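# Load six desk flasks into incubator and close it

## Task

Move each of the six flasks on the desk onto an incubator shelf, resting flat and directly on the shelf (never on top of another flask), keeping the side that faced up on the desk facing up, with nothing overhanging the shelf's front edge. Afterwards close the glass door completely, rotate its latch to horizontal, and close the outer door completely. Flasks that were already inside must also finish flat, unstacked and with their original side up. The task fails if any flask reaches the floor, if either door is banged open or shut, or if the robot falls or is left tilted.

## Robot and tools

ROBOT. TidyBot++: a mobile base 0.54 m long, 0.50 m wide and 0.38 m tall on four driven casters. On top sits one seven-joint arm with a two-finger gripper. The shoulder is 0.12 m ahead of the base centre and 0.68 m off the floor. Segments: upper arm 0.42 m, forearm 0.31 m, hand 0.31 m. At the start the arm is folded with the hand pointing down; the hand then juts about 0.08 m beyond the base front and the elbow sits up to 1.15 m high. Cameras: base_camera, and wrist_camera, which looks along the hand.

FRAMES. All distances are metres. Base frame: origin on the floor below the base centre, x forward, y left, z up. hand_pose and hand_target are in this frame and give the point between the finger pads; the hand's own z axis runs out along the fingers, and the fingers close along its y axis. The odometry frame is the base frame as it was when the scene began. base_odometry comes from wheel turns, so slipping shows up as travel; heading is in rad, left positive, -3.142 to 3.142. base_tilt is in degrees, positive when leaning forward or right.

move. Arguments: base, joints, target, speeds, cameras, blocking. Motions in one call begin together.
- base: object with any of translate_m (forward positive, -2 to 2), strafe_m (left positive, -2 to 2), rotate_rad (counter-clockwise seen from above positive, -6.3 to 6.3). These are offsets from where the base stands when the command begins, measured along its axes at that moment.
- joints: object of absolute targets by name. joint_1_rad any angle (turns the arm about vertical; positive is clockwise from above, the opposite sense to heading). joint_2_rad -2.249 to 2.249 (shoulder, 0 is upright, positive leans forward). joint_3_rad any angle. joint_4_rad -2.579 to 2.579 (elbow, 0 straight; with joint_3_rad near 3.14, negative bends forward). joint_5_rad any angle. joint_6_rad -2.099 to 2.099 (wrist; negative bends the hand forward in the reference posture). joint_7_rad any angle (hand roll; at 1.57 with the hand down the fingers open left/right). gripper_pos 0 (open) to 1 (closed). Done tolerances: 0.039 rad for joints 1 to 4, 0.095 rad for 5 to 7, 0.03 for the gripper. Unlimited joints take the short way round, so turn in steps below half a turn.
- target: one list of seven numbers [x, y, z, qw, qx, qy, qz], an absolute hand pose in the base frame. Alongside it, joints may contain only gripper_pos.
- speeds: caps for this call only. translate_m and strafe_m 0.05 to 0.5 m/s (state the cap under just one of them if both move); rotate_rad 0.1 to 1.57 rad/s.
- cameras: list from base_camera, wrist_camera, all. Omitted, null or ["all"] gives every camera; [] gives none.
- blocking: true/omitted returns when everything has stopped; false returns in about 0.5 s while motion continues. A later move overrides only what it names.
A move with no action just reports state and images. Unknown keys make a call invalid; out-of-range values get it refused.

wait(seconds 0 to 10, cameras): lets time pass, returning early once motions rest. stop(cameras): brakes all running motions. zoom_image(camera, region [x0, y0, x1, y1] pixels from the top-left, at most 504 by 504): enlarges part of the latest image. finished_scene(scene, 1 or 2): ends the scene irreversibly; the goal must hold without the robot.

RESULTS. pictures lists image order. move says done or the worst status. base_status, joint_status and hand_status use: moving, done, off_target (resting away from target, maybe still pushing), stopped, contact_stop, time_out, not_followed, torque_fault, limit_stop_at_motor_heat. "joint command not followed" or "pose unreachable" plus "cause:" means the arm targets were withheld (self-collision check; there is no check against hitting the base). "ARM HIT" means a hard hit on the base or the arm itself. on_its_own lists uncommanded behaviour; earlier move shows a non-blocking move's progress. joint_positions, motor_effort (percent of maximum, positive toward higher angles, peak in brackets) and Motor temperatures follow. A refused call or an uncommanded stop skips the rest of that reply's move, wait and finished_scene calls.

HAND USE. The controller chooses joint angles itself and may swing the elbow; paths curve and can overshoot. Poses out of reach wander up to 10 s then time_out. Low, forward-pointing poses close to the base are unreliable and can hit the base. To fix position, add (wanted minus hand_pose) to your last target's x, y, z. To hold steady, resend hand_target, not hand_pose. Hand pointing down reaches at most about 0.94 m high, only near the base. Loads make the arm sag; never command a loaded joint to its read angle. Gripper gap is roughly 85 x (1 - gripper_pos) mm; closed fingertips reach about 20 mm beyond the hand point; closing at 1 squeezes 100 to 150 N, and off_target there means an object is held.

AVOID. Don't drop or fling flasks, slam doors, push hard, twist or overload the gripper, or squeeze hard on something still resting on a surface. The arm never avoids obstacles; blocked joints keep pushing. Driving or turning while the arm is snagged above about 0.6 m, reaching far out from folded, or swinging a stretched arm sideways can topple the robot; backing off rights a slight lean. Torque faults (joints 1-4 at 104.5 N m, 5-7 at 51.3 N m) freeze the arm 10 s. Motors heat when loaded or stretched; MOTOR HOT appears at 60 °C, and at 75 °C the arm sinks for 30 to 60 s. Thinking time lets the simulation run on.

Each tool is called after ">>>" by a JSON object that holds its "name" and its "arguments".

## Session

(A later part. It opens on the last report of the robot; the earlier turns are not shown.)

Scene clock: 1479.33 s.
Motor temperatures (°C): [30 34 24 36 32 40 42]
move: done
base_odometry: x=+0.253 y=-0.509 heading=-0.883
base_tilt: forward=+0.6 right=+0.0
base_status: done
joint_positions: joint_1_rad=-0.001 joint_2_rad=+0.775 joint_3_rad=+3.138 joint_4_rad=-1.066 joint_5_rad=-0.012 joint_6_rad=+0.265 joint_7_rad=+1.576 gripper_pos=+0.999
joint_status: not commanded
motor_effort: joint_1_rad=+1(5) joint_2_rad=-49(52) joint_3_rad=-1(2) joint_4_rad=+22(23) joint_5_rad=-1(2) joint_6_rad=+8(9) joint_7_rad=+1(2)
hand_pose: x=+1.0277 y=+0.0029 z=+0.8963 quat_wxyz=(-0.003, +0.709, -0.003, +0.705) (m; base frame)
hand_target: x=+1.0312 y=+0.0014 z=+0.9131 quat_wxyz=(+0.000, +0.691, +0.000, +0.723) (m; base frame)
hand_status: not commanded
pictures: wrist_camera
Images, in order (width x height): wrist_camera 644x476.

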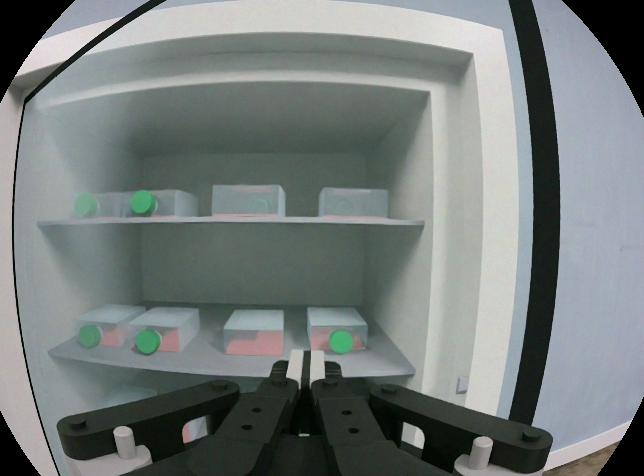

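>>> {"name": "move", "arguments": {"base": {"translate_m":0.09,"strafe_m":-0.06}, "speeds": {"translate_m":0.06}, "cameras": ["wrist_camera"]}}

>>> {"name": "move", "arguments": {"base": {"translate_m":0.05,"strafe_m":-0.02}, "speeds": {"translate_m":0.05}, "cameras": ["wrist_camera"]}}

>>> {"name": "move", "arguments": {"base": {"translate_m":0.03}, "speeds": {"translate_m":0.05}, "cameras": ["wrist_camera"]}}

Scene clock: 1485.97 s.
Motor temperatures (°C): [30 35 24 36 32 40 42]
move: done
base_odometry: x=+0.264 y=-0.616 heading=-0.883
base_tilt: forward=+0.6 right=+0.0
base_status: done
joint_positions: joint_1_rad=-0.002 joint_2_rad=+0.775 joint_3_rad=+3.138 joint_4_rad=-1.066 joint_5_rad=-0.012 joint_6_rad=+0.265 joint_7_rad=+1.576 gripper_pos=+0.999
joint_status: not commanded
motor_effort: joint_1_rad=+0(5) joint_2_rad=-50(51) joint_3_rad=-1(3) joint_4_rad=+22(23) joint_5_rad=-1(2) joint_6_rad=+8(9) joint_7_rad=+1(2)
hand_pose: x=+1.0277 y=+0.0038 z=+0.8967 quat_wxyz=(-0.003, +0.709, -0.003, +0.705) (m; base frame)
hand_target: x=+1.0312 y=+0.0014 z=+0.9131 quat_wxyz=(+0.000, +0.691, +0.000, +0.723) (m; base frame)
hand_status: not commanded
pictures: wrist_camera
Images, in order (width x height): wrist_camera 644x476.

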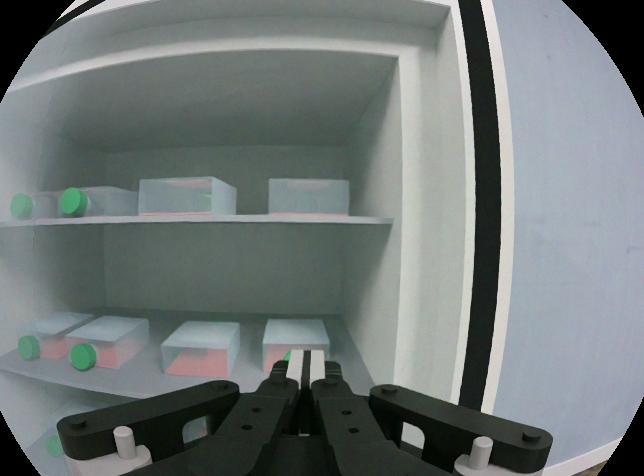

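Scene clock: 1487.53 s.
Motor temperatures (°C): [30 35 24 36 32 40 42]
move: done
base_odometry: x=+0.280 y=-0.668 heading=-0.883
base_tilt: forward=+0.6 right=+0.0
base_status: done
joint_positions: joint_1_rad=-0.002 joint_2_rad=+0.775 joint_3_rad=+3.138 joint_4_rad=-1.066 joint_5_rad=-0.012 joint_6_rad=+0.265 joint_7_rad=+1.576 gripper_pos=+0.999
joint_status: not commanded
motor_effort: joint_1_rad=+0(2) joint_2_rad=-49(52) joint_3_rad=+0(2) joint_4_rad=+22(23) joint_5_rad=-1(1) joint_6_rad=+8(9) joint_7_rad=+1(2)
hand_pose: x=+1.0277 y=+0.0037 z=+0.8966 quat_wxyz=(-0.003, +0.709, -0.003, +0.705) (m; base frame)
hand_target: x=+1.0312 y=+0.0014 z=+0.9131 quat_wxyz=(+0.000, +0.691, +0.000, +0.723) (m; base frame)
hand_status: not commanded
pictures: wrist_camera
Images, in order (width x height): wrist_camera 644x476.

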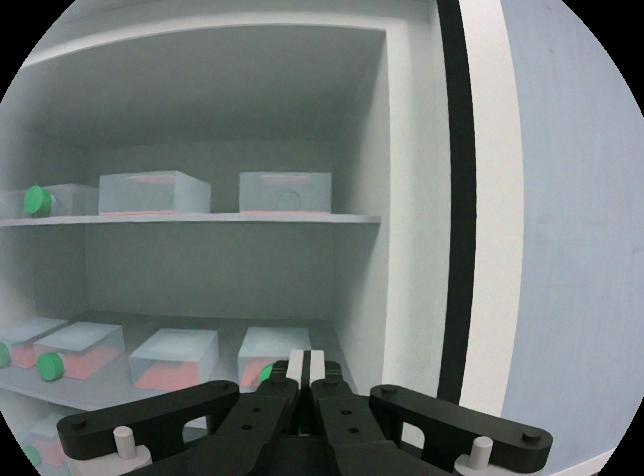

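Scene clock: 1488.63 s.
Motor temperatures (°C): [30 35 24 36 32 40 42]
move: done
base_odometry: x=+0.299 y=-0.691 heading=-0.883
base_tilt: forward=+0.6 right=+0.0
base_status: done
joint_positions: joint_1_rad=-0.002 joint_2_rad=+0.776 joint_3_rad=+3.138 joint_4_rad=-1.066 joint_5_rad=-0.012 joint_6_rad=+0.265 joint_7_rad=+1.576 gripper_pos=+0.999
joint_status: not commanded
motor_effort: joint_1_rad=+0(2) joint_2_rad=-50(53) joint_3_rad=-1(2) joint_4_rad=+22(22) joint_5_rad=-1(1) joint_6_rad=+8(9) joint_7_rad=+1(2)
hand_pose: x=+1.0278 y=+0.0037 z=+0.8966 quat_wxyz=(-0.003, +0.709, -0.003, +0.705) (m; base frame)
hand_target: x=+1.0312 y=+0.0014 z=+0.9131 quat_wxyz=(+0.000, +0.691, +0.000, +0.723) (m; base frame)
hand_status: not commanded
pictures: wrist_camera
Images, in order (width x height): wrist_camera 644x476.

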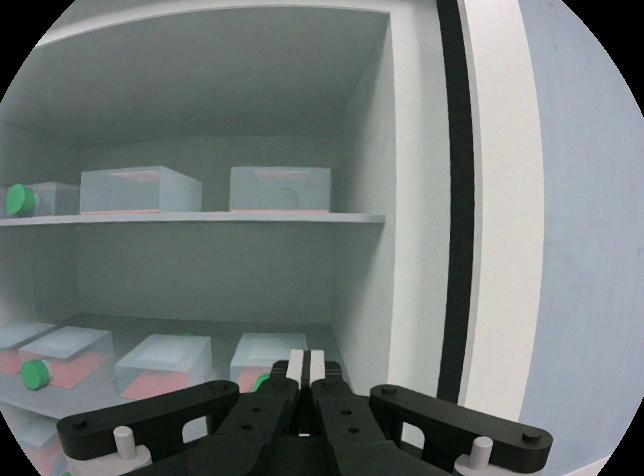

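>>> {"name": "move", "arguments": {"base": {"translate_m":0.025}, "speeds": {"translate_m":0.05}, "cameras": []}}

>>> {"name": "move", "arguments": {"base": {"translate_m":0.02}, "speeds": {"translate_m":0.05}, "cameras": ["wrist_camera"]}}

Scene clock: 1493.60 s.
Motor temperatures (°C): [30 35 24 36 32 40 42]
move: done
base_odometry: x=+0.314 y=-0.711 heading=-0.884
base_tilt: forward=+0.6 right=+0.0
base_status: done
joint_positions: joint_1_rad=-0.002 joint_2_rad=+0.776 joint_3_rad=+3.138 joint_4_rad=-1.065 joint_5_rad=-0.012 joint_6_rad=+0.265 joint_7_rad=+1.576 gripper_pos=+0.999
joint_status: not commanded
motor_effort: joint_1_rad=+0(2) joint_2_rad=-50(52) joint_3_rad=+0(2) joint_4_rad=+21(23) joint_5_rad=-1(1) joint_6_rad=+9(9) joint_7_rad=+1(2)
hand_pose: x=+1.0279 y=+0.0036 z=+0.8962 quat_wxyz=(-0.003, +0.709, -0.003, +0.705) (m; base frame)
hand_target: x=+1.0312 y=+0.0014 z=+0.9131 quat_wxyz=(+0.000, +0.691, +0.000, +0.723) (m; base frame)
hand_status: not commanded
pictures: none
No camera images: "cameras" was empty.

Scene clock: 1494.50 s.
Motor temperatures (°C): [30 35 24 36 32 40 42]
move: done
base_odometry: x=+0.327 y=-0.727 heading=-0.884
base_tilt: forward=+0.6 right=+0.0
base_status: done
joint_positions: joint_1_rad=-0.002 joint_2_rad=+0.776 joint_3_rad=+3.138 joint_4_rad=-1.065 joint_5_rad=-0.012 joint_6_rad=+0.265 joint_7_rad=+1.576 gripper_pos=+0.999
joint_status: not commanded
motor_effort: joint_1_rad=+0(1) joint_2_rad=-49(53) joint_3_rad=-1(2) joint_4_rad=+22(23) joint_5_rad=-1(1) joint_6_rad=+8(8) joint_7_rad=+1(2)
hand_pose: x=+1.0278 y=+0.0036 z=+0.8969 quat_wxyz=(-0.003, +0.709, -0.003, +0.705) (m; base frame)
hand_target: x=+1.0312 y=+0.0014 z=+0.9131 quat_wxyz=(+0.000, +0.691, +0.000, +0.723) (m; base frame)
hand_status: not commanded
pictures: wrist_camera
Images, in order (width x height): wrist_camera 644x476.

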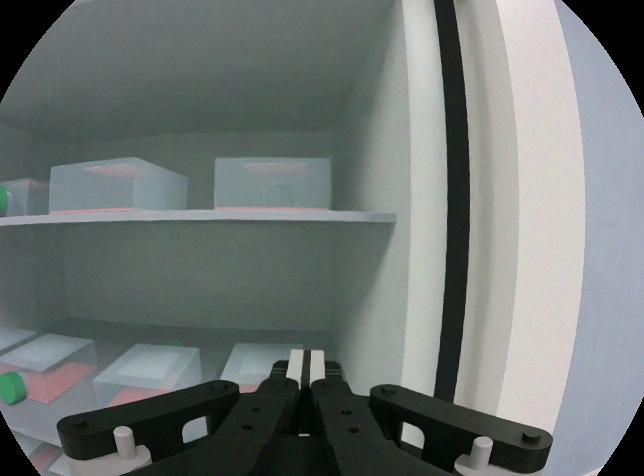

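>>> {"name": "move", "arguments": {"base": {"translate_m":0.02}, "speeds": {"translate_m":0.05}, "cameras": ["wrist_camera"]}}

Scene clock: 1497.70 s.
Motor temperatures (°C): [30 35 24 36 32 40 42]
move: done
base_odometry: x=+0.340 y=-0.742 heading=-0.884
base_tilt: forward=+0.6 right=+0.0
base_status: done
joint_positions: joint_1_rad=-0.002 joint_2_rad=+0.775 joint_3_rad=+3.138 joint_4_rad=-1.065 joint_5_rad=-0.012 joint_6_rad=+0.266 joint_7_rad=+1.576 gripper_pos=+0.999
joint_status: not commanded
motor_effort: joint_1_rad=+0(2) joint_2_rad=-49(53) joint_3_rad=-1(2) joint_4_rad=+22(23) joint_5_rad=-1(1) joint_6_rad=+8(9) joint_7_rad=+1(2)
hand_pose: x=+1.0276 y=+0.0036 z=+0.8978 quat_wxyz=(-0.003, +0.708, -0.003, +0.706) (m; base frame)
hand_target: x=+1.0312 y=+0.0014 z=+0.9131 quat_wxyz=(+0.000, +0.691, +0.000, +0.723) (m; base frame)
hand_status: not commanded
pictures: wrist_camera
Images, in order (width x height): wrist_camera 644x476.

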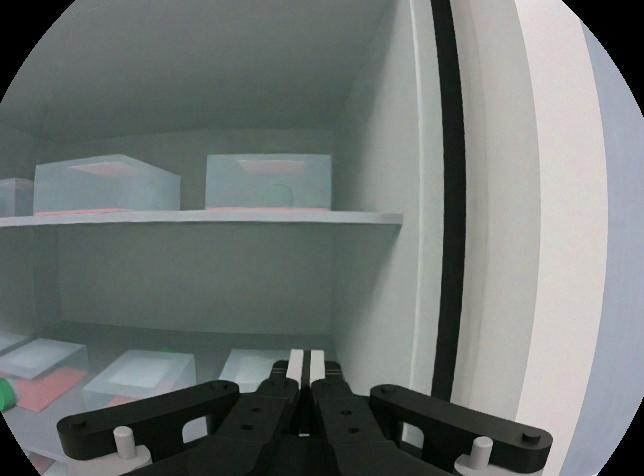

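>>> {"name": "move", "arguments": {"base": {"translate_m":0.02}, "speeds": {"translate_m":0.05}, "cameras": ["wrist_camera"]}}

>>> {"name": "move", "arguments": {"base": {"translate_m":0.02}, "speeds": {"translate_m":0.05}, "cameras": ["wrist_camera"]}}

Scene clock: 1501.80 s.
Motor temperatures (°C): [30 35 24 36 32 40 42]
move: done
base_odometry: x=+0.352 y=-0.758 heading=-0.885
base_tilt: forward=+0.6 right=+0.0
base_status: done
joint_positions: joint_1_rad=-0.002 joint_2_rad=+0.768 joint_3_rad=+3.138 joint_4_rad=-1.073 joint_5_rad=-0.012 joint_6_rad=+0.266 joint_7_rad=+1.576 gripper_pos=+0.999
joint_status: not commanded
motor_effort: joint_1_rad=+0(2) joint_2_rad=-48(51) joint_3_rad=-1(2) joint_4_rad=+25(33) joint_5_rad=-1(1) joint_6_rad=+10(12) joint_7_rad=+1(2)
hand_pose: x=+1.0255 y=+0.0035 z=+0.8996 quat_wxyz=(-0.003, +0.708, -0.003, +0.706) (m; base frame)
hand_target: x=+1.0312 y=+0.0014 z=+0.9131 quat_wxyz=(+0.000, +0.691, +0.000, +0.723) (m; base frame)
hand_status: not commanded
pictures: wrist_camera
Images, in order (width x height): wrist_camera 644x476.

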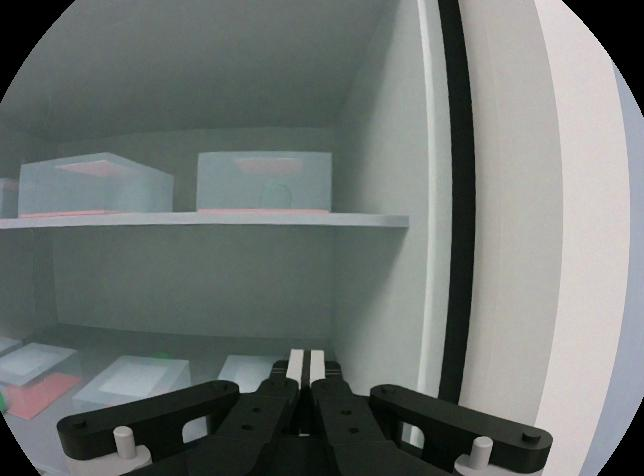

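Scene clock: 1502.73 s.
Motor temperatures (°C): [30 35 24 36 32 40 42]
move: done
base_odometry: x=+0.364 y=-0.773 heading=-0.885
base_tilt: forward=+0.5 right=+0.0
base_status: done
joint_positions: joint_1_rad=-0.001 joint_2_rad=+0.719 joint_3_rad=+3.138 joint_4_rad=-1.146 joint_5_rad=-0.012 joint_6_rad=+0.266 joint_7_rad=+1.576 gripper_pos=+0.999
joint_status: not commanded
motor_effort: joint_1_rad=-1(3) joint_2_rad=-36(49) joint_3_rad=+0(2) joint_4_rad=+38(41) joint_5_rad=-1(2) joint_6_rad=+14(16) joint_7_rad=+1(2)
hand_pose: x=+1.0080 y=+0.0033 z=+0.8988 quat_wxyz=(-0.003, +0.717, -0.003, +0.697) (m; base frame)
hand_target: x=+1.0312 y=+0.0014 z=+0.9131 quat_wxyz=(+0.000, +0.691, +0.000, +0.723) (m; base frame)
hand_status: not commanded
pictures: wrist_camera
Images, in order (width x height): wrist_camera 644x476.

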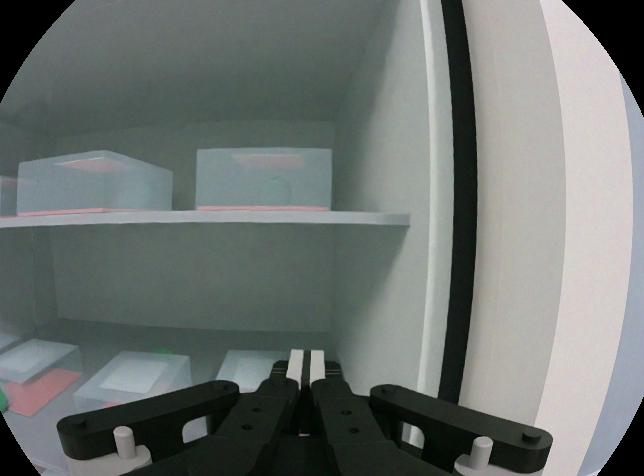

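>>> {"name": "move", "arguments": {"base": {"translate_m":-0.35}, "speeds": {"translate_m":0.15}, "cameras": ["wrist_camera"]}}

>>> {"name": "move", "arguments": {"joints": {"joint_2_rad":1.0,"joint_4_rad":-1.215,"joint_6_rad":0.66}, "cameras": ["wrist_camera"]}}

Scene clock: 1509.03 s.
Motor temperatures (°C): [30 35 24 36 32 40 42]
move: done
base_odometry: x=+0.142 y=-0.502 heading=-0.885
base_tilt: forward=+0.6 right=+0.1
base_status: done
joint_positions: joint_1_rad=-0.002 joint_2_rad=+0.778 joint_3_rad=+3.138 joint_4_rad=-1.059 joint_5_rad=-0.012 joint_6_rad=+0.284 joint_7_rad=+1.576 gripper_pos=+0.999
joint_status: not commanded
motor_effort: joint_1_rad=+0(2) joint_2_rad=-50(53) joint_3_rad=-1(2) joint_4_rad=+22(36) joint_5_rad=-1(2) joint_6_rad=+8(13) joint_7_rad=+2(2)
hand_pose: x=+1.0289 y=+0.0034 z=+0.9037 quat_wxyz=(-0.003, +0.701, -0.003, +0.713) (m; base frame)
hand_target: x=+1.0312 y=+0.0014 z=+0.9131 quat_wxyz=(+0.000, +0.691, +0.000, +0.723) (m; base frame)
hand_status: not commanded
pictures: wrist_camera
Images, in order (width x height): wrist_camera 644x476.

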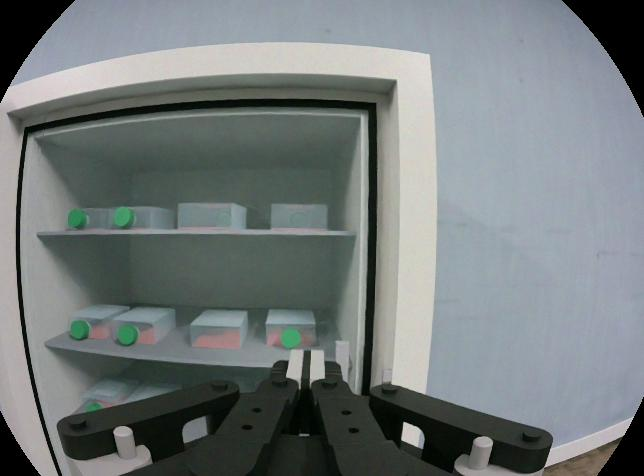

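Scene clock: 1510.73 s.
Motor temperatures (°C): [30 35 24 36 32 40 42]
move: done
base_odometry: x=+0.142 y=-0.502 heading=-0.885
base_tilt: forward=+0.6 right=+0.0
base_status: not commanded
joint_positions: joint_1_rad=-0.002 joint_2_rad=+0.988 joint_3_rad=+3.138 joint_4_rad=-1.227 joint_5_rad=-0.012 joint_6_rad=+0.616 joint_7_rad=+1.576 gripper_pos=+0.999
joint_status: all done
motor_effort: joint_1_rad=+0(1) joint_2_rad=-52(60) joint_3_rad=-1(2) joint_4_rad=+19(23) joint_5_rad=-1(1) joint_6_rad=+8(10) joint_7_rad=+1(2)
hand_pose: x=+1.0329 y=+0.0022 z=+0.7165 quat_wxyz=(-0.001, +0.717, -0.004, +0.697) (m; base frame)
hand_target: x=+1.0357 y=+0.0014 z=+0.7253 quat_wxyz=(+0.000, +0.701, +0.000, +0.713) (m; base frame)
hand_status: not commanded
pictures: wrist_camera
Images, in order (width x height): wrist_camera 644x476.

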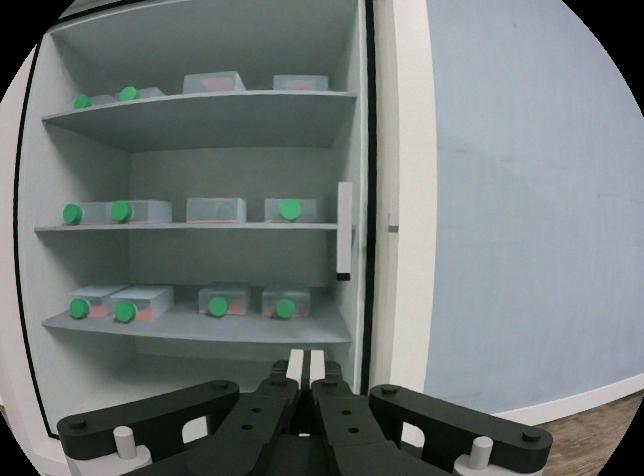

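>>> {"name": "move", "arguments": {"base": {"translate_m":0.25,"strafe_m":0.005}, "speeds": {"translate_m":0.1}, "cameras": ["wrist_camera"]}}

Scene clock: 1518.40 s.
Motor temperatures (°C): [30 36 24 36 32 40 42]
move: done
base_odometry: x=+0.305 y=-0.692 heading=-0.884
base_tilt: forward=+0.6 right=+0.0
base_status: done
joint_positions: joint_1_rad=-0.002 joint_2_rad=+0.988 joint_3_rad=+3.138 joint_4_rad=-1.226 joint_5_rad=-0.012 joint_6_rad=+0.617 joint_7_rad=+1.576 gripper_pos=+0.999
joint_status: not commanded
motor_effort: joint_1_rad=+0(1) joint_2_rad=-52(53) joint_3_rad=-1(2) joint_4_rad=+19(20) joint_5_rad=-1(1) joint_6_rad=+8(9) joint_7_rad=+2(2)
hand_pose: x=+1.0329 y=+0.0022 z=+0.7160 quat_wxyz=(-0.001, +0.717, -0.004, +0.697) (m; base frame)
hand_target: x=+1.0357 y=+0.0014 z=+0.7253 quat_wxyz=(+0.000, +0.701, +0.000, +0.713) (m; base frame)
hand_status: not commanded
pictures: wrist_camera
Images, in order (width x height): wrist_camera 644x476.

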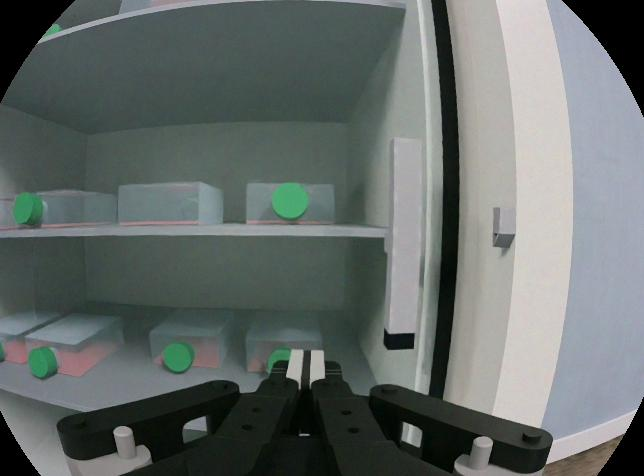

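>>> {"name": "move", "arguments": {"base": {"translate_m":0.062}, "speeds": {"translate_m":0.05}, "cameras": ["wrist_camera"]}}

Scene clock: 1522.07 s.
Motor temperatures (°C): [30 36 24 36 32 40 42]
move: done
base_odometry: x=+0.344 y=-0.740 heading=-0.884
base_tilt: forward=+0.6 right=+0.0
base_status: done
joint_positions: joint_1_rad=-0.002 joint_2_rad=+0.989 joint_3_rad=+3.138 joint_4_rad=-1.226 joint_5_rad=-0.012 joint_6_rad=+0.617 joint_7_rad=+1.576 gripper_pos=+0.999
joint_status: not commanded
motor_effort: joint_1_rad=+0(2) joint_2_rad=-52(54) joint_3_rad=-1(2) joint_4_rad=+19(19) joint_5_rad=-1(1) joint_6_rad=+8(9) joint_7_rad=+1(2)
hand_pose: x=+1.0329 y=+0.0022 z=+0.7159 quat_wxyz=(-0.001, +0.717, -0.004, +0.697) (m; base frame)
hand_target: x=+1.0357 y=+0.0014 z=+0.7253 quat_wxyz=(+0.000, +0.701, +0.000, +0.713) (m; base frame)
hand_status: not commanded
pictures: wrist_camera
Images, in order (width x height): wrist_camera 644x476.

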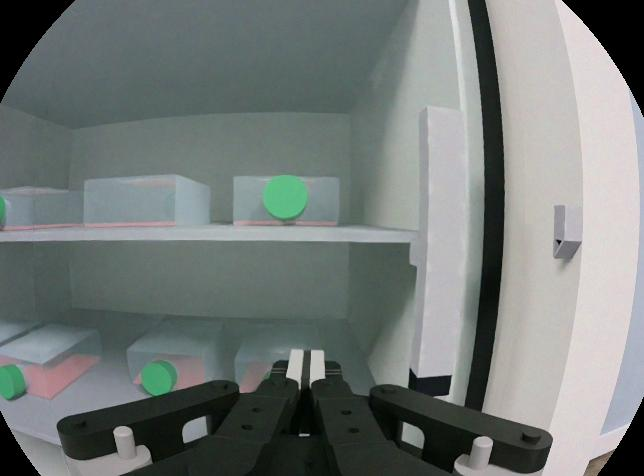

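>>> {"name": "move", "arguments": {"base": {"strafe_m":-0.03}, "speeds": {"strafe_m":0.05}, "cameras": ["wrist_camera"]}}

>>> {"name": "move", "arguments": {"base": {"strafe_m":-0.02}, "speeds": {"strafe_m":0.05}, "cameras": ["wrist_camera"]}}

Scene clock: 1527.30 s.
Motor temperatures (°C): [30 36 24 36 32 40 42]
move: done
base_odometry: x=+0.321 y=-0.759 heading=-0.884
base_tilt: forward=+0.6 right=+0.0
base_status: done
joint_positions: joint_1_rad=+0.000 joint_2_rad=+0.989 joint_3_rad=+3.138 joint_4_rad=-1.226 joint_5_rad=-0.012 joint_6_rad=+0.617 joint_7_rad=+1.576 gripper_pos=+0.999
joint_status: not commanded
motor_effort: joint_1_rad=+0(4) joint_2_rad=-52(53) joint_3_rad=-1(3) joint_4_rad=+19(19) joint_5_rad=-1(1) joint_6_rad=+8(9) joint_7_rad=+1(2)
hand_pose: x=+1.0329 y=+0.0005 z=+0.7159 quat_wxyz=(-0.001, +0.717, -0.004, +0.697) (m; base frame)
hand_target: x=+1.0357 y=+0.0014 z=+0.7253 quat_wxyz=(+0.000, +0.701, +0.000, +0.713) (m; base frame)
hand_status: not commanded
pictures: wrist_camera
Images, in order (width x height): wrist_camera 644x476.

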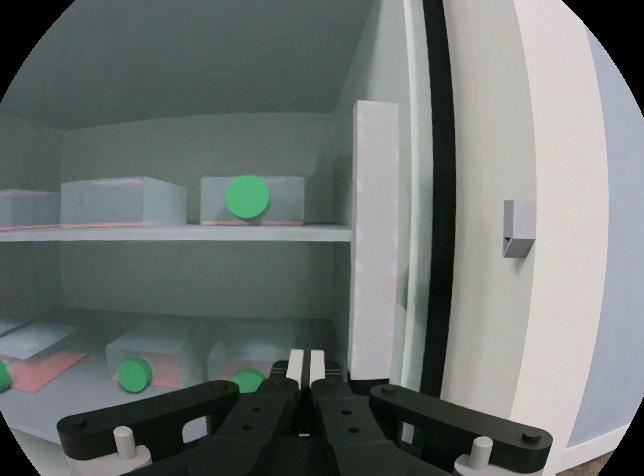

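Scene clock: 1528.20 s.
Motor temperatures (°C): [30 36 24 36 32 40 42]
move: done
base_odometry: x=+0.306 y=-0.772 heading=-0.884
base_tilt: forward=+0.6 right=+0.1
base_status: done
joint_positions: joint_1_rad=-0.012 joint_2_rad=+0.989 joint_3_rad=+3.138 joint_4_rad=-1.226 joint_5_rad=-0.012 joint_6_rad=+0.618 joint_7_rad=+1.576 gripper_pos=+0.999
joint_status: not commanded
motor_effort: joint_1_rad=+3(6) joint_2_rad=-51(54) joint_3_rad=+1(2) joint_4_rad=+19(20) joint_5_rad=-2(3) joint_6_rad=+8(9) joint_7_rad=+1(2)
hand_pose: x=+1.0329 y=+0.0122 z=+0.7157 quat_wxyz=(-0.005, +0.717, +0.000, +0.697) (m; base frame)
hand_target: x=+1.0357 y=+0.0014 z=+0.7253 quat_wxyz=(+0.000, +0.701, +0.000, +0.713) (m; base frame)
hand_status: not commanded
pictures: wrist_camera
Images, in order (width x height): wrist_camera 644x476.

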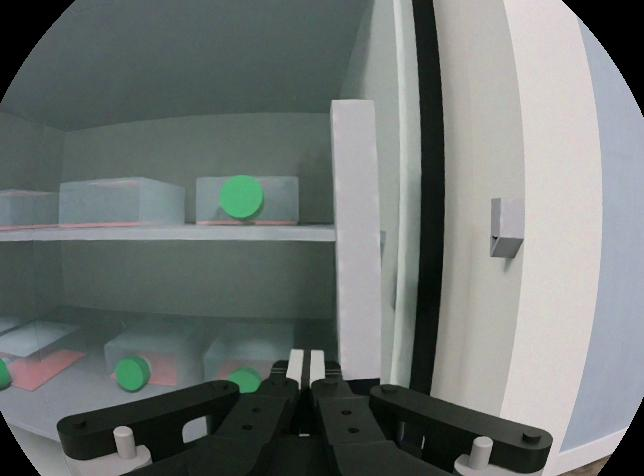

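Contact (y pushed). Continue.

>>> {"name": "move", "arguments": {"base": {"strafe_m":-0.02}, "speeds": {"strafe_m":0.05}, "cameras": ["wrist_camera"]}}

>>> {"name": "move", "arguments": {"base": {"strafe_m":-0.02}, "speeds": {"strafe_m":0.05}, "cameras": ["wrist_camera"]}}

Scene clock: 1532.17 s.
Motor temperatures (°C): [30 36 24 36 32 40 42]
move: done
base_odometry: x=+0.290 y=-0.785 heading=-0.883
base_tilt: forward=+0.6 right=+0.1
base_status: done
joint_positions: joint_1_rad=-0.018 joint_2_rad=+0.989 joint_3_rad=+3.138 joint_4_rad=-1.226 joint_5_rad=-0.012 joint_6_rad=+0.619 joint_7_rad=+1.576 gripper_pos=+0.999
joint_status: not commanded
motor_effort: joint_1_rad=+2(7) joint_2_rad=-52(54) joint_3_rad=+1(3) joint_4_rad=+19(20) joint_5_rad=-2(3) joint_6_rad=+8(9) joint_7_rad=+1(2)
hand_pose: x=+1.0328 y=+0.0171 z=+0.7158 quat_wxyz=(-0.007, +0.716, +0.002, +0.698) (m; base frame)
hand_target: x=+1.0357 y=+0.0014 z=+0.7253 quat_wxyz=(+0.000, +0.701, +0.000, +0.713) (m; base frame)
hand_status: not commanded
pictures: wrist_camera
Images, in order (width x height): wrist_camera 644x476.

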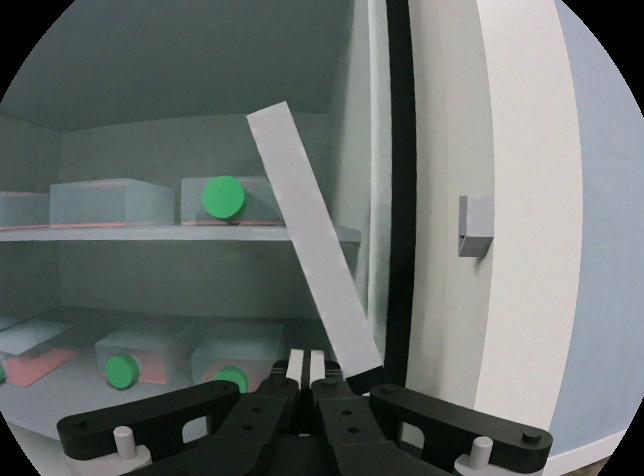

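Scene clock: 1533.07 s.
Motor temperatures (°C): [30 36 24 36 32 40 42]
move: done
base_odometry: x=+0.275 y=-0.797 heading=-0.883
base_tilt: forward=+0.6 right=+0.1
base_status: done
joint_positions: joint_1_rad=-0.011 joint_2_rad=+0.989 joint_3_rad=+3.138 joint_4_rad=-1.226 joint_5_rad=-0.012 joint_6_rad=+0.619 joint_7_rad=+1.576 gripper_pos=+0.999
joint_status: not commanded
motor_effort: joint_1_rad=+1(8) joint_2_rad=-53(53) joint_3_rad=-1(3) joint_4_rad=+19(19) joint_5_rad=-1(3) joint_6_rad=+8(9) joint_7_rad=+1(2)
hand_pose: x=+1.0329 y=+0.0112 z=+0.7158 quat_wxyz=(-0.005, +0.716, +0.000, +0.698) (m; base frame)
hand_target: x=+1.0357 y=+0.0014 z=+0.7253 quat_wxyz=(+0.000, +0.701, +0.000, +0.713) (m; base frame)
hand_status: not commanded
pictures: wrist_camera
Images, in order (width x height): wrist_camera 644x476.

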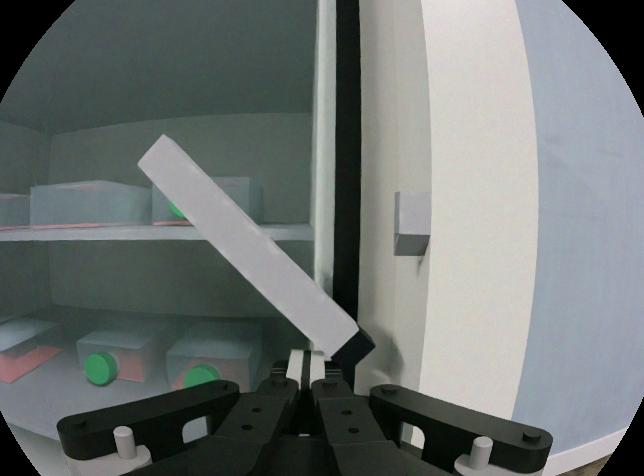

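>>> {"name": "move", "arguments": {"base": {"strafe_m":-0.015}, "speeds": {"strafe_m":0.05}, "cameras": ["wrist_camera"]}}

>>> {"name": "move", "arguments": {"base": {"strafe_m":-0.015}, "speeds": {"strafe_m":0.05}, "cameras": ["wrist_camera"]}}

Scene clock: 1537.33 s.
Motor temperatures (°C): [30 36 24 36 32 40 42]
move: done
base_odometry: x=+0.263 y=-0.807 heading=-0.883
base_tilt: forward=+0.6 right=+0.0
base_status: done
joint_positions: joint_1_rad=-0.003 joint_2_rad=+0.989 joint_3_rad=+3.138 joint_4_rad=-1.226 joint_5_rad=-0.012 joint_6_rad=+0.619 joint_7_rad=+1.576 gripper_pos=+0.999
joint_status: not commanded
motor_effort: joint_1_rad=+1(6) joint_2_rad=-51(54) joint_3_rad=-1(3) joint_4_rad=+19(20) joint_5_rad=-1(2) joint_6_rad=+8(9) joint_7_rad=+1(1)
hand_pose: x=+1.0330 y=+0.0032 z=+0.7158 quat_wxyz=(-0.002, +0.716, -0.003, +0.698) (m; base frame)
hand_target: x=+1.0357 y=+0.0014 z=+0.7253 quat_wxyz=(+0.000, +0.701, +0.000, +0.713) (m; base frame)
hand_status: not commanded
pictures: wrist_camera
Images, in order (width x height): wrist_camera 644x476.

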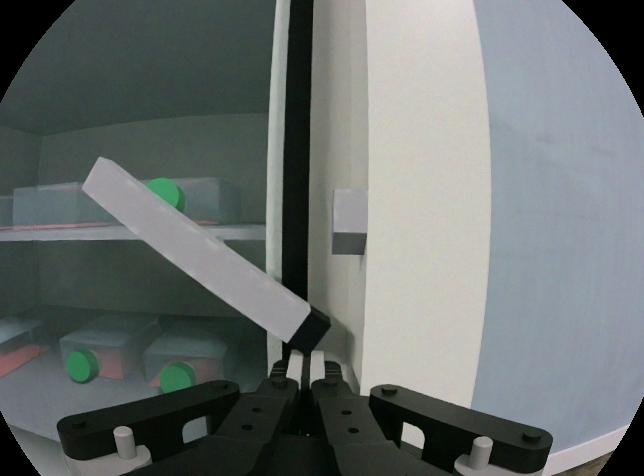

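Scene clock: 1538.13 s.
Motor temperatures (°C): [30 36 24 36 32 40 42]
move: done
base_odometry: x=+0.252 y=-0.817 heading=-0.883
base_tilt: forward=+0.6 right=+0.0
base_status: done
joint_positions: joint_1_rad=-0.010 joint_2_rad=+0.989 joint_3_rad=+3.138 joint_4_rad=-1.226 joint_5_rad=-0.012 joint_6_rad=+0.619 joint_7_rad=+1.576 gripper_pos=+0.999
joint_status: not commanded
motor_effort: joint_1_rad=+4(8) joint_2_rad=-51(53) joint_3_rad=+0(3) joint_4_rad=+19(19) joint_5_rad=-2(3) joint_6_rad=+8(9) joint_7_rad=+1(2)
hand_pose: x=+1.0329 y=+0.0104 z=+0.7158 quat_wxyz=(-0.004, +0.716, -0.001, +0.698) (m; base frame)
hand_target: x=+1.0357 y=+0.0014 z=+0.7253 quat_wxyz=(+0.000, +0.701, +0.000, +0.713) (m; base frame)
hand_status: not commanded
pictures: wrist_camera
Images, in order (width x height): wrist_camera 644x476.

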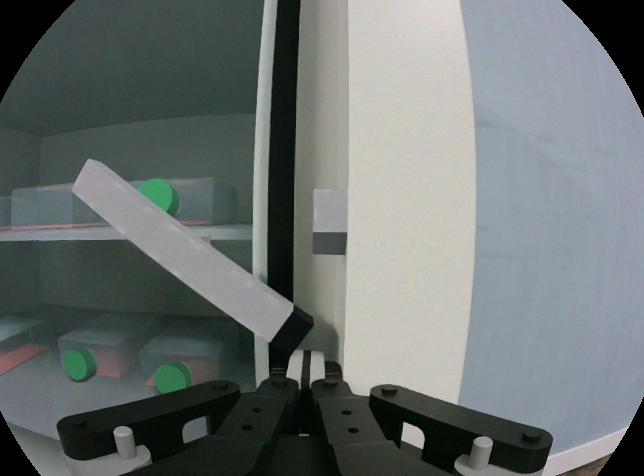

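>>> {"name": "move", "arguments": {"joints": {"joint_2_rad":0.97,"joint_4_rad":-1.215,"joint_6_rad":0.63}, "cameras": ["wrist_camera"]}}

>>> {"name": "move", "arguments": {"joints": {"joint_2_rad":0.95,"joint_4_rad":-1.215,"joint_6_rad":0.61}, "cameras": ["wrist_camera"]}}

Scene clock: 1543.07 s.
Motor temperatures (°C): [30 37 24 36 32 40 42]
move: done
base_odometry: x=+0.252 y=-0.817 heading=-0.883
base_tilt: forward=+0.6 right=+0.0
base_status: not commanded
joint_positions: joint_1_rad=-0.011 joint_2_rad=+0.969 joint_3_rad=+3.138 joint_4_rad=-1.226 joint_5_rad=-0.012 joint_6_rad=+0.619 joint_7_rad=+1.576 gripper_pos=+0.999
joint_status: all done
motor_effort: joint_1_rad=+1(2) joint_2_rad=-51(55) joint_3_rad=-1(1) joint_4_rad=+19(20) joint_5_rad=-1(2) joint_6_rad=+8(9) joint_7_rad=+2(2)
hand_pose: x=+1.0320 y=+0.0106 z=+0.7344 quat_wxyz=(-0.005, +0.709, -0.001, +0.705) (m; base frame)
hand_target: x=+1.0342 y=+0.0014 z=+0.7434 quat_wxyz=(+0.000, +0.702, +0.000, +0.713) (m; base frame)
hand_status: not commanded
pictures: wrist_camera
Images, in order (width x height): wrist_camera 644x476.

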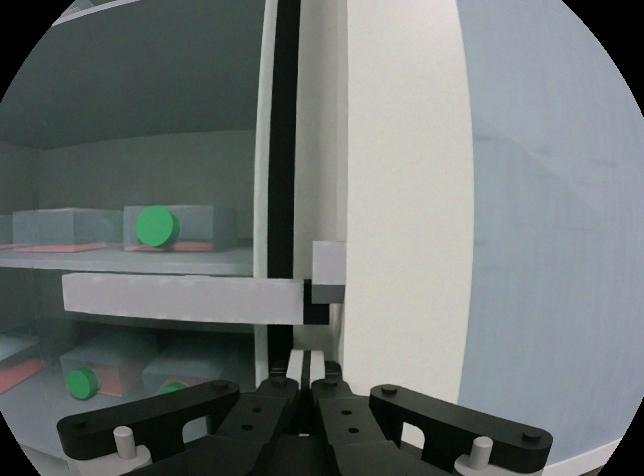

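Scene clock: 1543.73 s.
Motor temperatures (°C): [30 37 24 36 32 40 42]
move: done
base_odometry: x=+0.252 y=-0.817 heading=-0.883
base_tilt: forward=+0.6 right=+0.0
base_status: not commanded
joint_positions: joint_1_rad=-0.011 joint_2_rad=+0.953 joint_3_rad=+3.138 joint_4_rad=-1.227 joint_5_rad=-0.012 joint_6_rad=+0.619 joint_7_rad=+1.576 gripper_pos=+0.999
joint_status: all done
motor_effort: joint_1_rad=+1(1) joint_2_rad=-54(56) joint_3_rad=-1(2) joint_4_rad=+21(22) joint_5_rad=-1(1) joint_6_rad=+10(11) joint_7_rad=+1(2)
hand_pose: x=+1.0310 y=+0.0106 z=+0.7486 quat_wxyz=(-0.005, +0.704, -0.001, +0.710) (m; base frame)
hand_target: x=+1.0330 y=+0.0014 z=+0.7555 quat_wxyz=(+0.000, +0.702, +0.000, +0.713) (m; base frame)
hand_status: not commanded
pictures: wrist_camera
Images, in order (width x height): wrist_camera 644x476.

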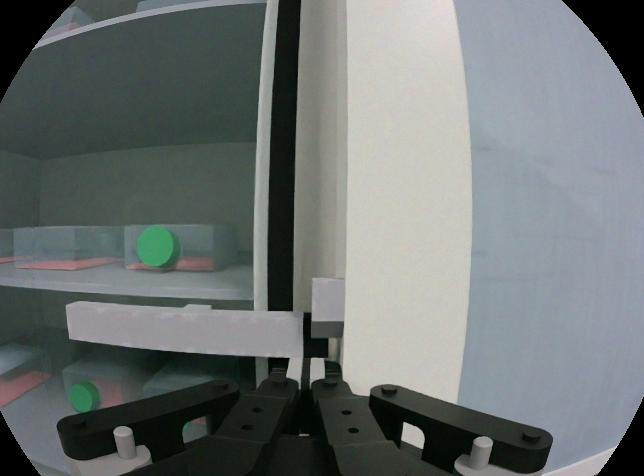

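>>> {"name": "move", "arguments": {"joints": {"joint_2_rad":0.97,"joint_4_rad":-1.215,"joint_6_rad":0.63}, "cameras": []}}

>>> {"name": "move", "arguments": {"base": {"translate_m":-0.35}, "speeds": {"translate_m":0.15}, "cameras": ["wrist_camera"]}}

>>> {"name": "zoom_image", "arguments": {"camera": "wrist_camera", "region": [180, 180, 380, 320]}}

Scene clock: 1547.33 s.
Motor temperatures (°C): [30 37 24 36 32 40 42]
move: done
base_odometry: x=+0.252 y=-0.817 heading=-0.883
base_tilt: forward=+0.5 right=+0.1
base_status: not commanded
joint_positions: joint_1_rad=-0.011 joint_2_rad=+0.955 joint_3_rad=+3.138 joint_4_rad=-1.227 joint_5_rad=-0.012 joint_6_rad=+0.621 joint_7_rad=+1.576 gripper_pos=+0.999
joint_status: all done
motor_effort: joint_1_rad=+1(2) joint_2_rad=-51(55) joint_3_rad=+0(1) joint_4_rad=+19(21) joint_5_rad=-1(1) joint_6_rad=+9(9) joint_7_rad=+1(2)
hand_pose: x=+1.0312 y=+0.0106 z=+0.7473 quat_wxyz=(-0.005, +0.704, -0.001, +0.710) (m; base frame)
hand_target: x=+1.0342 y=+0.0014 z=+0.7434 quat_wxyz=(+0.000, +0.702, +0.000, +0.713) (m; base frame)
hand_status: not commanded
pictures: none
No camera images: "cameras" was empty.

Scene clock: 1550.30 s.
Motor temperatures (°C): [30 37 24 36 32 40 42]
move: done
base_odometry: x=+0.029 y=-0.546 heading=-0.883
base_tilt: forward=+0.6 right=+0.0
base_status: done
joint_positions: joint_1_rad=-0.009 joint_2_rad=+0.957 joint_3_rad=+3.138 joint_4_rad=-1.227 joint_5_rad=-0.012 joint_6_rad=+0.621 joint_7_rad=+1.576 gripper_pos=+0.999
joint_status: not commanded
motor_effort: joint_1_rad=+0(2) joint_2_rad=-52(54) joint_3_rad=-1(3) joint_4_rad=+19(20) joint_5_rad=-1(1) joint_6_rad=+8(9) joint_7_rad=+1(2)
hand_pose: x=+1.0313 y=+0.0088 z=+0.7459 quat_wxyz=(-0.004, +0.704, -0.001, +0.710) (m; base frame)
hand_target: x=+1.0342 y=+0.0014 z=+0.7434 quat_wxyz=(+0.000, +0.702, +0.000, +0.713) (m; base frame)
hand_status: not commanded
pictures: wrist_camera
Images, in order (width x height): wrist_camera 644x476.

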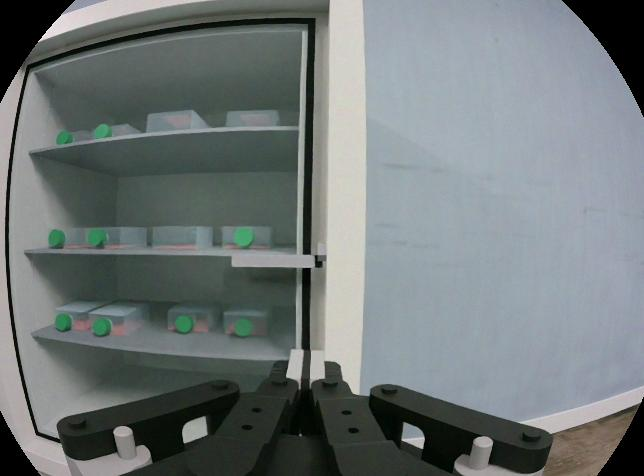

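Scaled by 2.520.

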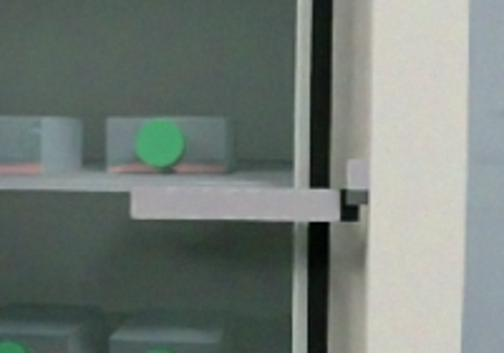

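>>> {"name": "move", "arguments": {"base": {"translate_m":-0.33}, "speeds": {"translate_m":0.25}, "cameras": []}}

>>> {"name": "move", "arguments": {"joints": {"joint_1_rad":0.0,"joint_2_rad":0.3,"joint_4_rad":-1.9,"joint_6_rad":0.6}, "cameras": []}}

>>> {"name": "move", "arguments": {"joints": {"joint_1_rad":0.0,"joint_2_rad":-0.385,"joint_4_rad":-2.5,"joint_6_rad":0.62,"gripper_pos":0.0}, "cameras": []}}

>>> {"name": "move", "arguments": {"base": {"strafe_m":1.5}, "speeds": {"strafe_m":0.45}, "cameras": ["wrist_camera"]}}

>>> {"name": "move", "arguments": {"base": {"rotate_rad":-1.807}, "cameras": ["wrist_camera"]}}

Scene clock: 1562.23 s.
Motor temperatures (°C): [30 37 24 35 32 40 42]
move: done
base_odometry: x=-0.180 y=-0.292 heading=-0.883
base_tilt: forward=+0.6 right=+0.0
base_status: done
joint_positions: joint_1_rad=-0.008 joint_2_rad=+0.958 joint_3_rad=+3.138 joint_4_rad=-1.227 joint_5_rad=-0.012 joint_6_rad=+0.621 joint_7_rad=+1.576 gripper_pos=+0.999
joint_status: not commanded
motor_effort: joint_1_rad=+0(1) joint_2_rad=-52(53) joint_3_rad=-1(3) joint_4_rad=+19(20) joint_5_rad=-1(1) joint_6_rad=+8(9) joint_7_rad=+1(2)
hand_pose: x=+1.0314 y=+0.0086 z=+0.7446 quat_wxyz=(-0.004, +0.705, -0.001, +0.709) (m; base frame)
hand_target: x=+1.0342 y=+0.0014 z=+0.7434 quat_wxyz=(+0.000, +0.702, +0.000, +0.713) (m; base frame)
hand_status: not commanded
pictures: none
No camera images: "cameras" was empty.

Scene clock: 1564.20 s.
Motor temperatures (°C): [30 37 24 35 32 40 42]
move: done
base_odometry: x=-0.180 y=-0.292 heading=-0.883
base_tilt: forward=+0.6 right=+0.0
base_status: not commanded
joint_positions: joint_1_rad=-0.008 joint_2_rad=+0.301 joint_3_rad=+3.138 joint_4_rad=-1.894 joint_5_rad=-0.012 joint_6_rad=+0.621 joint_7_rad=+1.576 gripper_pos=+0.999
joint_status: all done
motor_effort: joint_1_rad=+0(2) joint_2_rad=-32(54) joint_3_rad=-1(2) joint_4_rad=+19(20) joint_5_rad=-1(1) joint_6_rad=+8(10) joint_7_rad=+1(2)
hand_pose: x=+0.8101 y=+0.0072 z=+0.8992 quat_wxyz=(-0.004, +0.708, +0.000, +0.706) (m; base frame)
hand_target: x=+0.8087 y=+0.0014 z=+0.8897 quat_wxyz=(+0.000, +0.717, +0.000, +0.697) (m; base frame)
hand_status: not commanded
pictures: none
No camera images: "cameras" was empty.

Scene clock: 1566.13 s.
Motor temperatures (°C): [30 37 24 35 32 40 42]
move: done
base_odometry: x=-0.180 y=-0.292 heading=-0.883
base_tilt: forward=+0.6 right=+0.0
base_status: not commanded
joint_positions: joint_1_rad=-0.008 joint_2_rad=-0.380 joint_3_rad=+3.138 joint_4_rad=-2.495 joint_5_rad=-0.012 joint_6_rad=+0.621 joint_7_rad=+1.576 gripper_pos=+0.000
joint_status: all done
motor_effort: joint_1_rad=+0(1) joint_2_rad=-7(34) joint_3_rad=+0(1) joint_4_rad=+20(21) joint_5_rad=-1(1) joint_6_rad=+8(10) joint_7_rad=+2(2)
hand_pose: x=+0.5423 y=+0.0045 z=+0.9335 quat_wxyz=(-0.003, +0.680, +0.000, +0.734) (m; base frame)
hand_target: x=+0.5403 y=+0.0014 z=+0.9326 quat_wxyz=(+0.000, +0.680, +0.000, +0.733) (m; base frame)
hand_status: not commanded
pictures: none
No camera images: "cameras" was empty.

Scene clock: 1570.57 s.
Motor temperatures (°C): [30 37 24 35 32 40 42]
move: done
base_odometry: x=+0.979 y=+0.661 heading=-0.883
base_tilt: forward=+0.6 right=+0.0
base_status: done
joint_positions: joint_1_rad=-0.008 joint_2_rad=-0.380 joint_3_rad=+3.138 joint_4_rad=-2.495 joint_5_rad=-0.012 joint_6_rad=+0.621 joint_7_rad=+1.576 gripper_pos=+0.000
joint_status: not commanded
motor_effort: joint_1_rad=+0(1) joint_2_rad=-7(8) joint_3_rad=-1(2) joint_4_rad=+20(20) joint_5_rad=-1(2) joint_6_rad=+8(9) joint_7_rad=+1(2)
hand_pose: x=+0.5422 y=+0.0045 z=+0.9336 quat_wxyz=(-0.003, +0.680, +0.000, +0.734) (m; base frame)
hand_target: x=+0.5403 y=+0.0014 z=+0.9326 quat_wxyz=(+0.000, +0.680, +0.000, +0.733) (m; base frame)
hand_status: not commanded
pictures: wrist_camera
Images, in order (width x height): wrist_camera 644x476.

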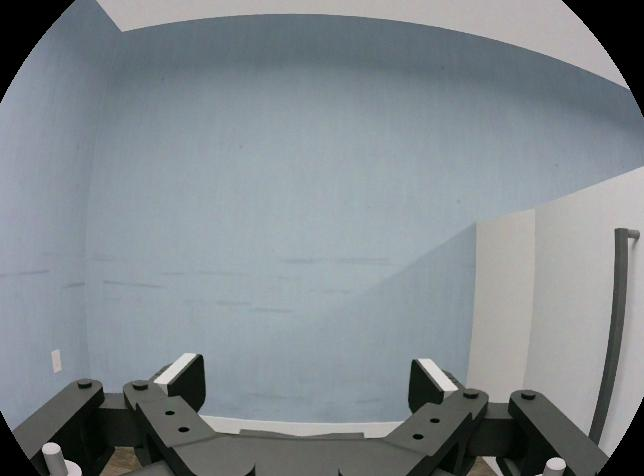

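Scene clock: 1573.00 s.
Motor temperatures (°C): [30 37 24 35 32 40 42]
move: done
base_odometry: x=+0.979 y=+0.661 heading=-2.689
base_tilt: forward=+0.5 right=+0.0
base_status: done
joint_positions: joint_1_rad=-0.008 joint_2_rad=-0.380 joint_3_rad=+3.138 joint_4_rad=-2.495 joint_5_rad=-0.012 joint_6_rad=+0.621 joint_7_rad=+1.576 gripper_pos=+0.000
joint_status: not commanded
motor_effort: joint_1_rad=+0(1) joint_2_rad=-7(8) joint_3_rad=+0(2) joint_4_rad=+20(20) joint_5_rad=-1(2) joint_6_rad=+8(9) joint_7_rad=+1(2)
hand_pose: x=+0.5422 y=+0.0043 z=+0.9336 quat_wxyz=(-0.003, +0.680, +0.000, +0.734) (m; base frame)
hand_target: x=+0.5403 y=+0.0014 z=+0.9326 quat_wxyz=(+0.000, +0.680, +0.000, +0.733) (m; base frame)
hand_status: not commanded
pictures: wrist_camera
Images, in order (width x height): wrist_camera 644x476.

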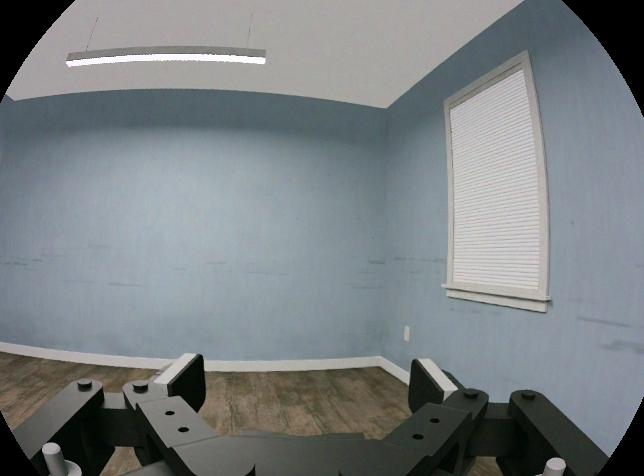

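>>> {"name": "move", "arguments": {"base": {"translate_m":-0.26,"strafe_m":1.1}, "speeds": {"strafe_m":0.35}, "cameras": ["wrist_camera"]}}

Scene clock: 1579.47 s.
Motor temperatures (°C): [30 36 24 35 32 40 42]
move: done
base_odometry: x=+1.694 y=-0.215 heading=-2.690
base_tilt: forward=+0.6 right=+0.0
base_status: done
joint_positions: joint_1_rad=-0.008 joint_2_rad=-0.380 joint_3_rad=+3.138 joint_4_rad=-2.495 joint_5_rad=-0.012 joint_6_rad=+0.621 joint_7_rad=+1.576 gripper_pos=+0.000
joint_status: not commanded
motor_effort: joint_1_rad=+0(1) joint_2_rad=-6(8) joint_3_rad=+0(2) joint_4_rad=+20(20) joint_5_rad=-1(2) joint_6_rad=+8(9) joint_7_rad=+1(2)
hand_pose: x=+0.5421 y=+0.0042 z=+0.9336 quat_wxyz=(-0.003, +0.679, +0.000, +0.734) (m; base frame)
hand_target: x=+0.5403 y=+0.0014 z=+0.9326 quat_wxyz=(+0.000, +0.680, +0.000, +0.733) (m; base frame)
hand_status: not commanded
pictures: wrist_camera
Images, in order (width x height): wrist_camera 644x476.

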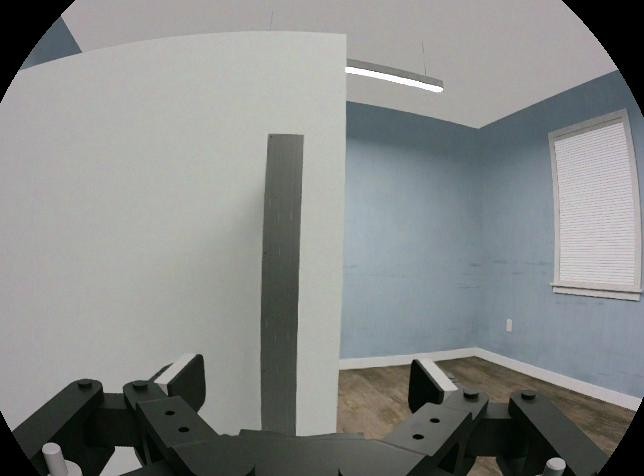

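>>> {"name": "move", "arguments": {"base": {"translate_m":0.12,"strafe_m":0.03}, "speeds": {"translate_m":0.1}, "cameras": ["wrist_camera"]}}

Scene clock: 1583.63 s.
Motor temperatures (°C): [30 36 24 35 32 40 42]
move: done
base_odometry: x=+1.599 y=-0.295 heading=-2.690
base_tilt: forward=+0.5 right=+0.0
base_status: done
joint_positions: joint_1_rad=-0.008 joint_2_rad=-0.384 joint_3_rad=+3.138 joint_4_rad=-2.497 joint_5_rad=-0.012 joint_6_rad=+0.621 joint_7_rad=+1.576 gripper_pos=+0.000
joint_status: not commanded
motor_effort: joint_1_rad=+1(1) joint_2_rad=-7(9) joint_3_rad=+0(1) joint_4_rad=+20(20) joint_5_rad=-1(1) joint_6_rad=+8(9) joint_7_rad=+1(2)
hand_pose: x=+0.5410 y=+0.0042 z=+0.9342 quat_wxyz=(-0.003, +0.679, +0.000, +0.734) (m; base frame)
hand_target: x=+0.5403 y=+0.0014 z=+0.9326 quat_wxyz=(+0.000, +0.680, +0.000, +0.733) (m; base frame)
hand_status: not commanded
pictures: wrist_camera
Images, in order (width x height): wrist_camera 644x476.

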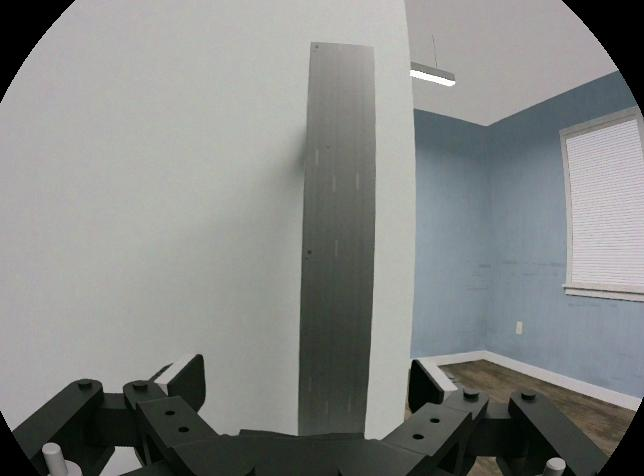

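>>> {"name": "move", "arguments": {"base": {"translate_m":0.065,"strafe_m":-0.017}, "speeds": {"translate_m":0.08}, "cameras": ["wrist_camera"]}}

Scene clock: 1587.70 s.
Motor temperatures (°C): [30 36 24 35 32 40 42]
move: done
base_odometry: x=+1.533 y=-0.308 heading=-2.690
base_tilt: forward=+0.6 right=+0.0
base_status: done
joint_positions: joint_1_rad=-0.008 joint_2_rad=-0.385 joint_3_rad=+3.138 joint_4_rad=-2.499 joint_5_rad=-0.012 joint_6_rad=+0.621 joint_7_rad=+1.576 gripper_pos=+0.000
joint_status: not commanded
motor_effort: joint_1_rad=+0(1) joint_2_rad=-7(9) joint_3_rad=+0(2) joint_4_rad=+20(23) joint_5_rad=-1(1) joint_6_rad=+8(9) joint_7_rad=+1(2)
hand_pose: x=+0.5403 y=+0.0042 z=+0.9332 quat_wxyz=(-0.003, +0.679, +0.000, +0.734) (m; base frame)
hand_target: x=+0.5403 y=+0.0014 z=+0.9326 quat_wxyz=(+0.000, +0.680, +0.000, +0.733) (m; base frame)
hand_status: not commanded
pictures: wrist_camera
Images, in order (width x height): wrist_camera 644x476.

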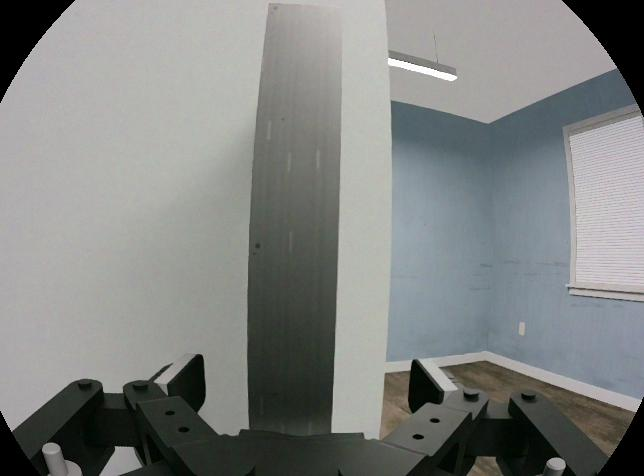

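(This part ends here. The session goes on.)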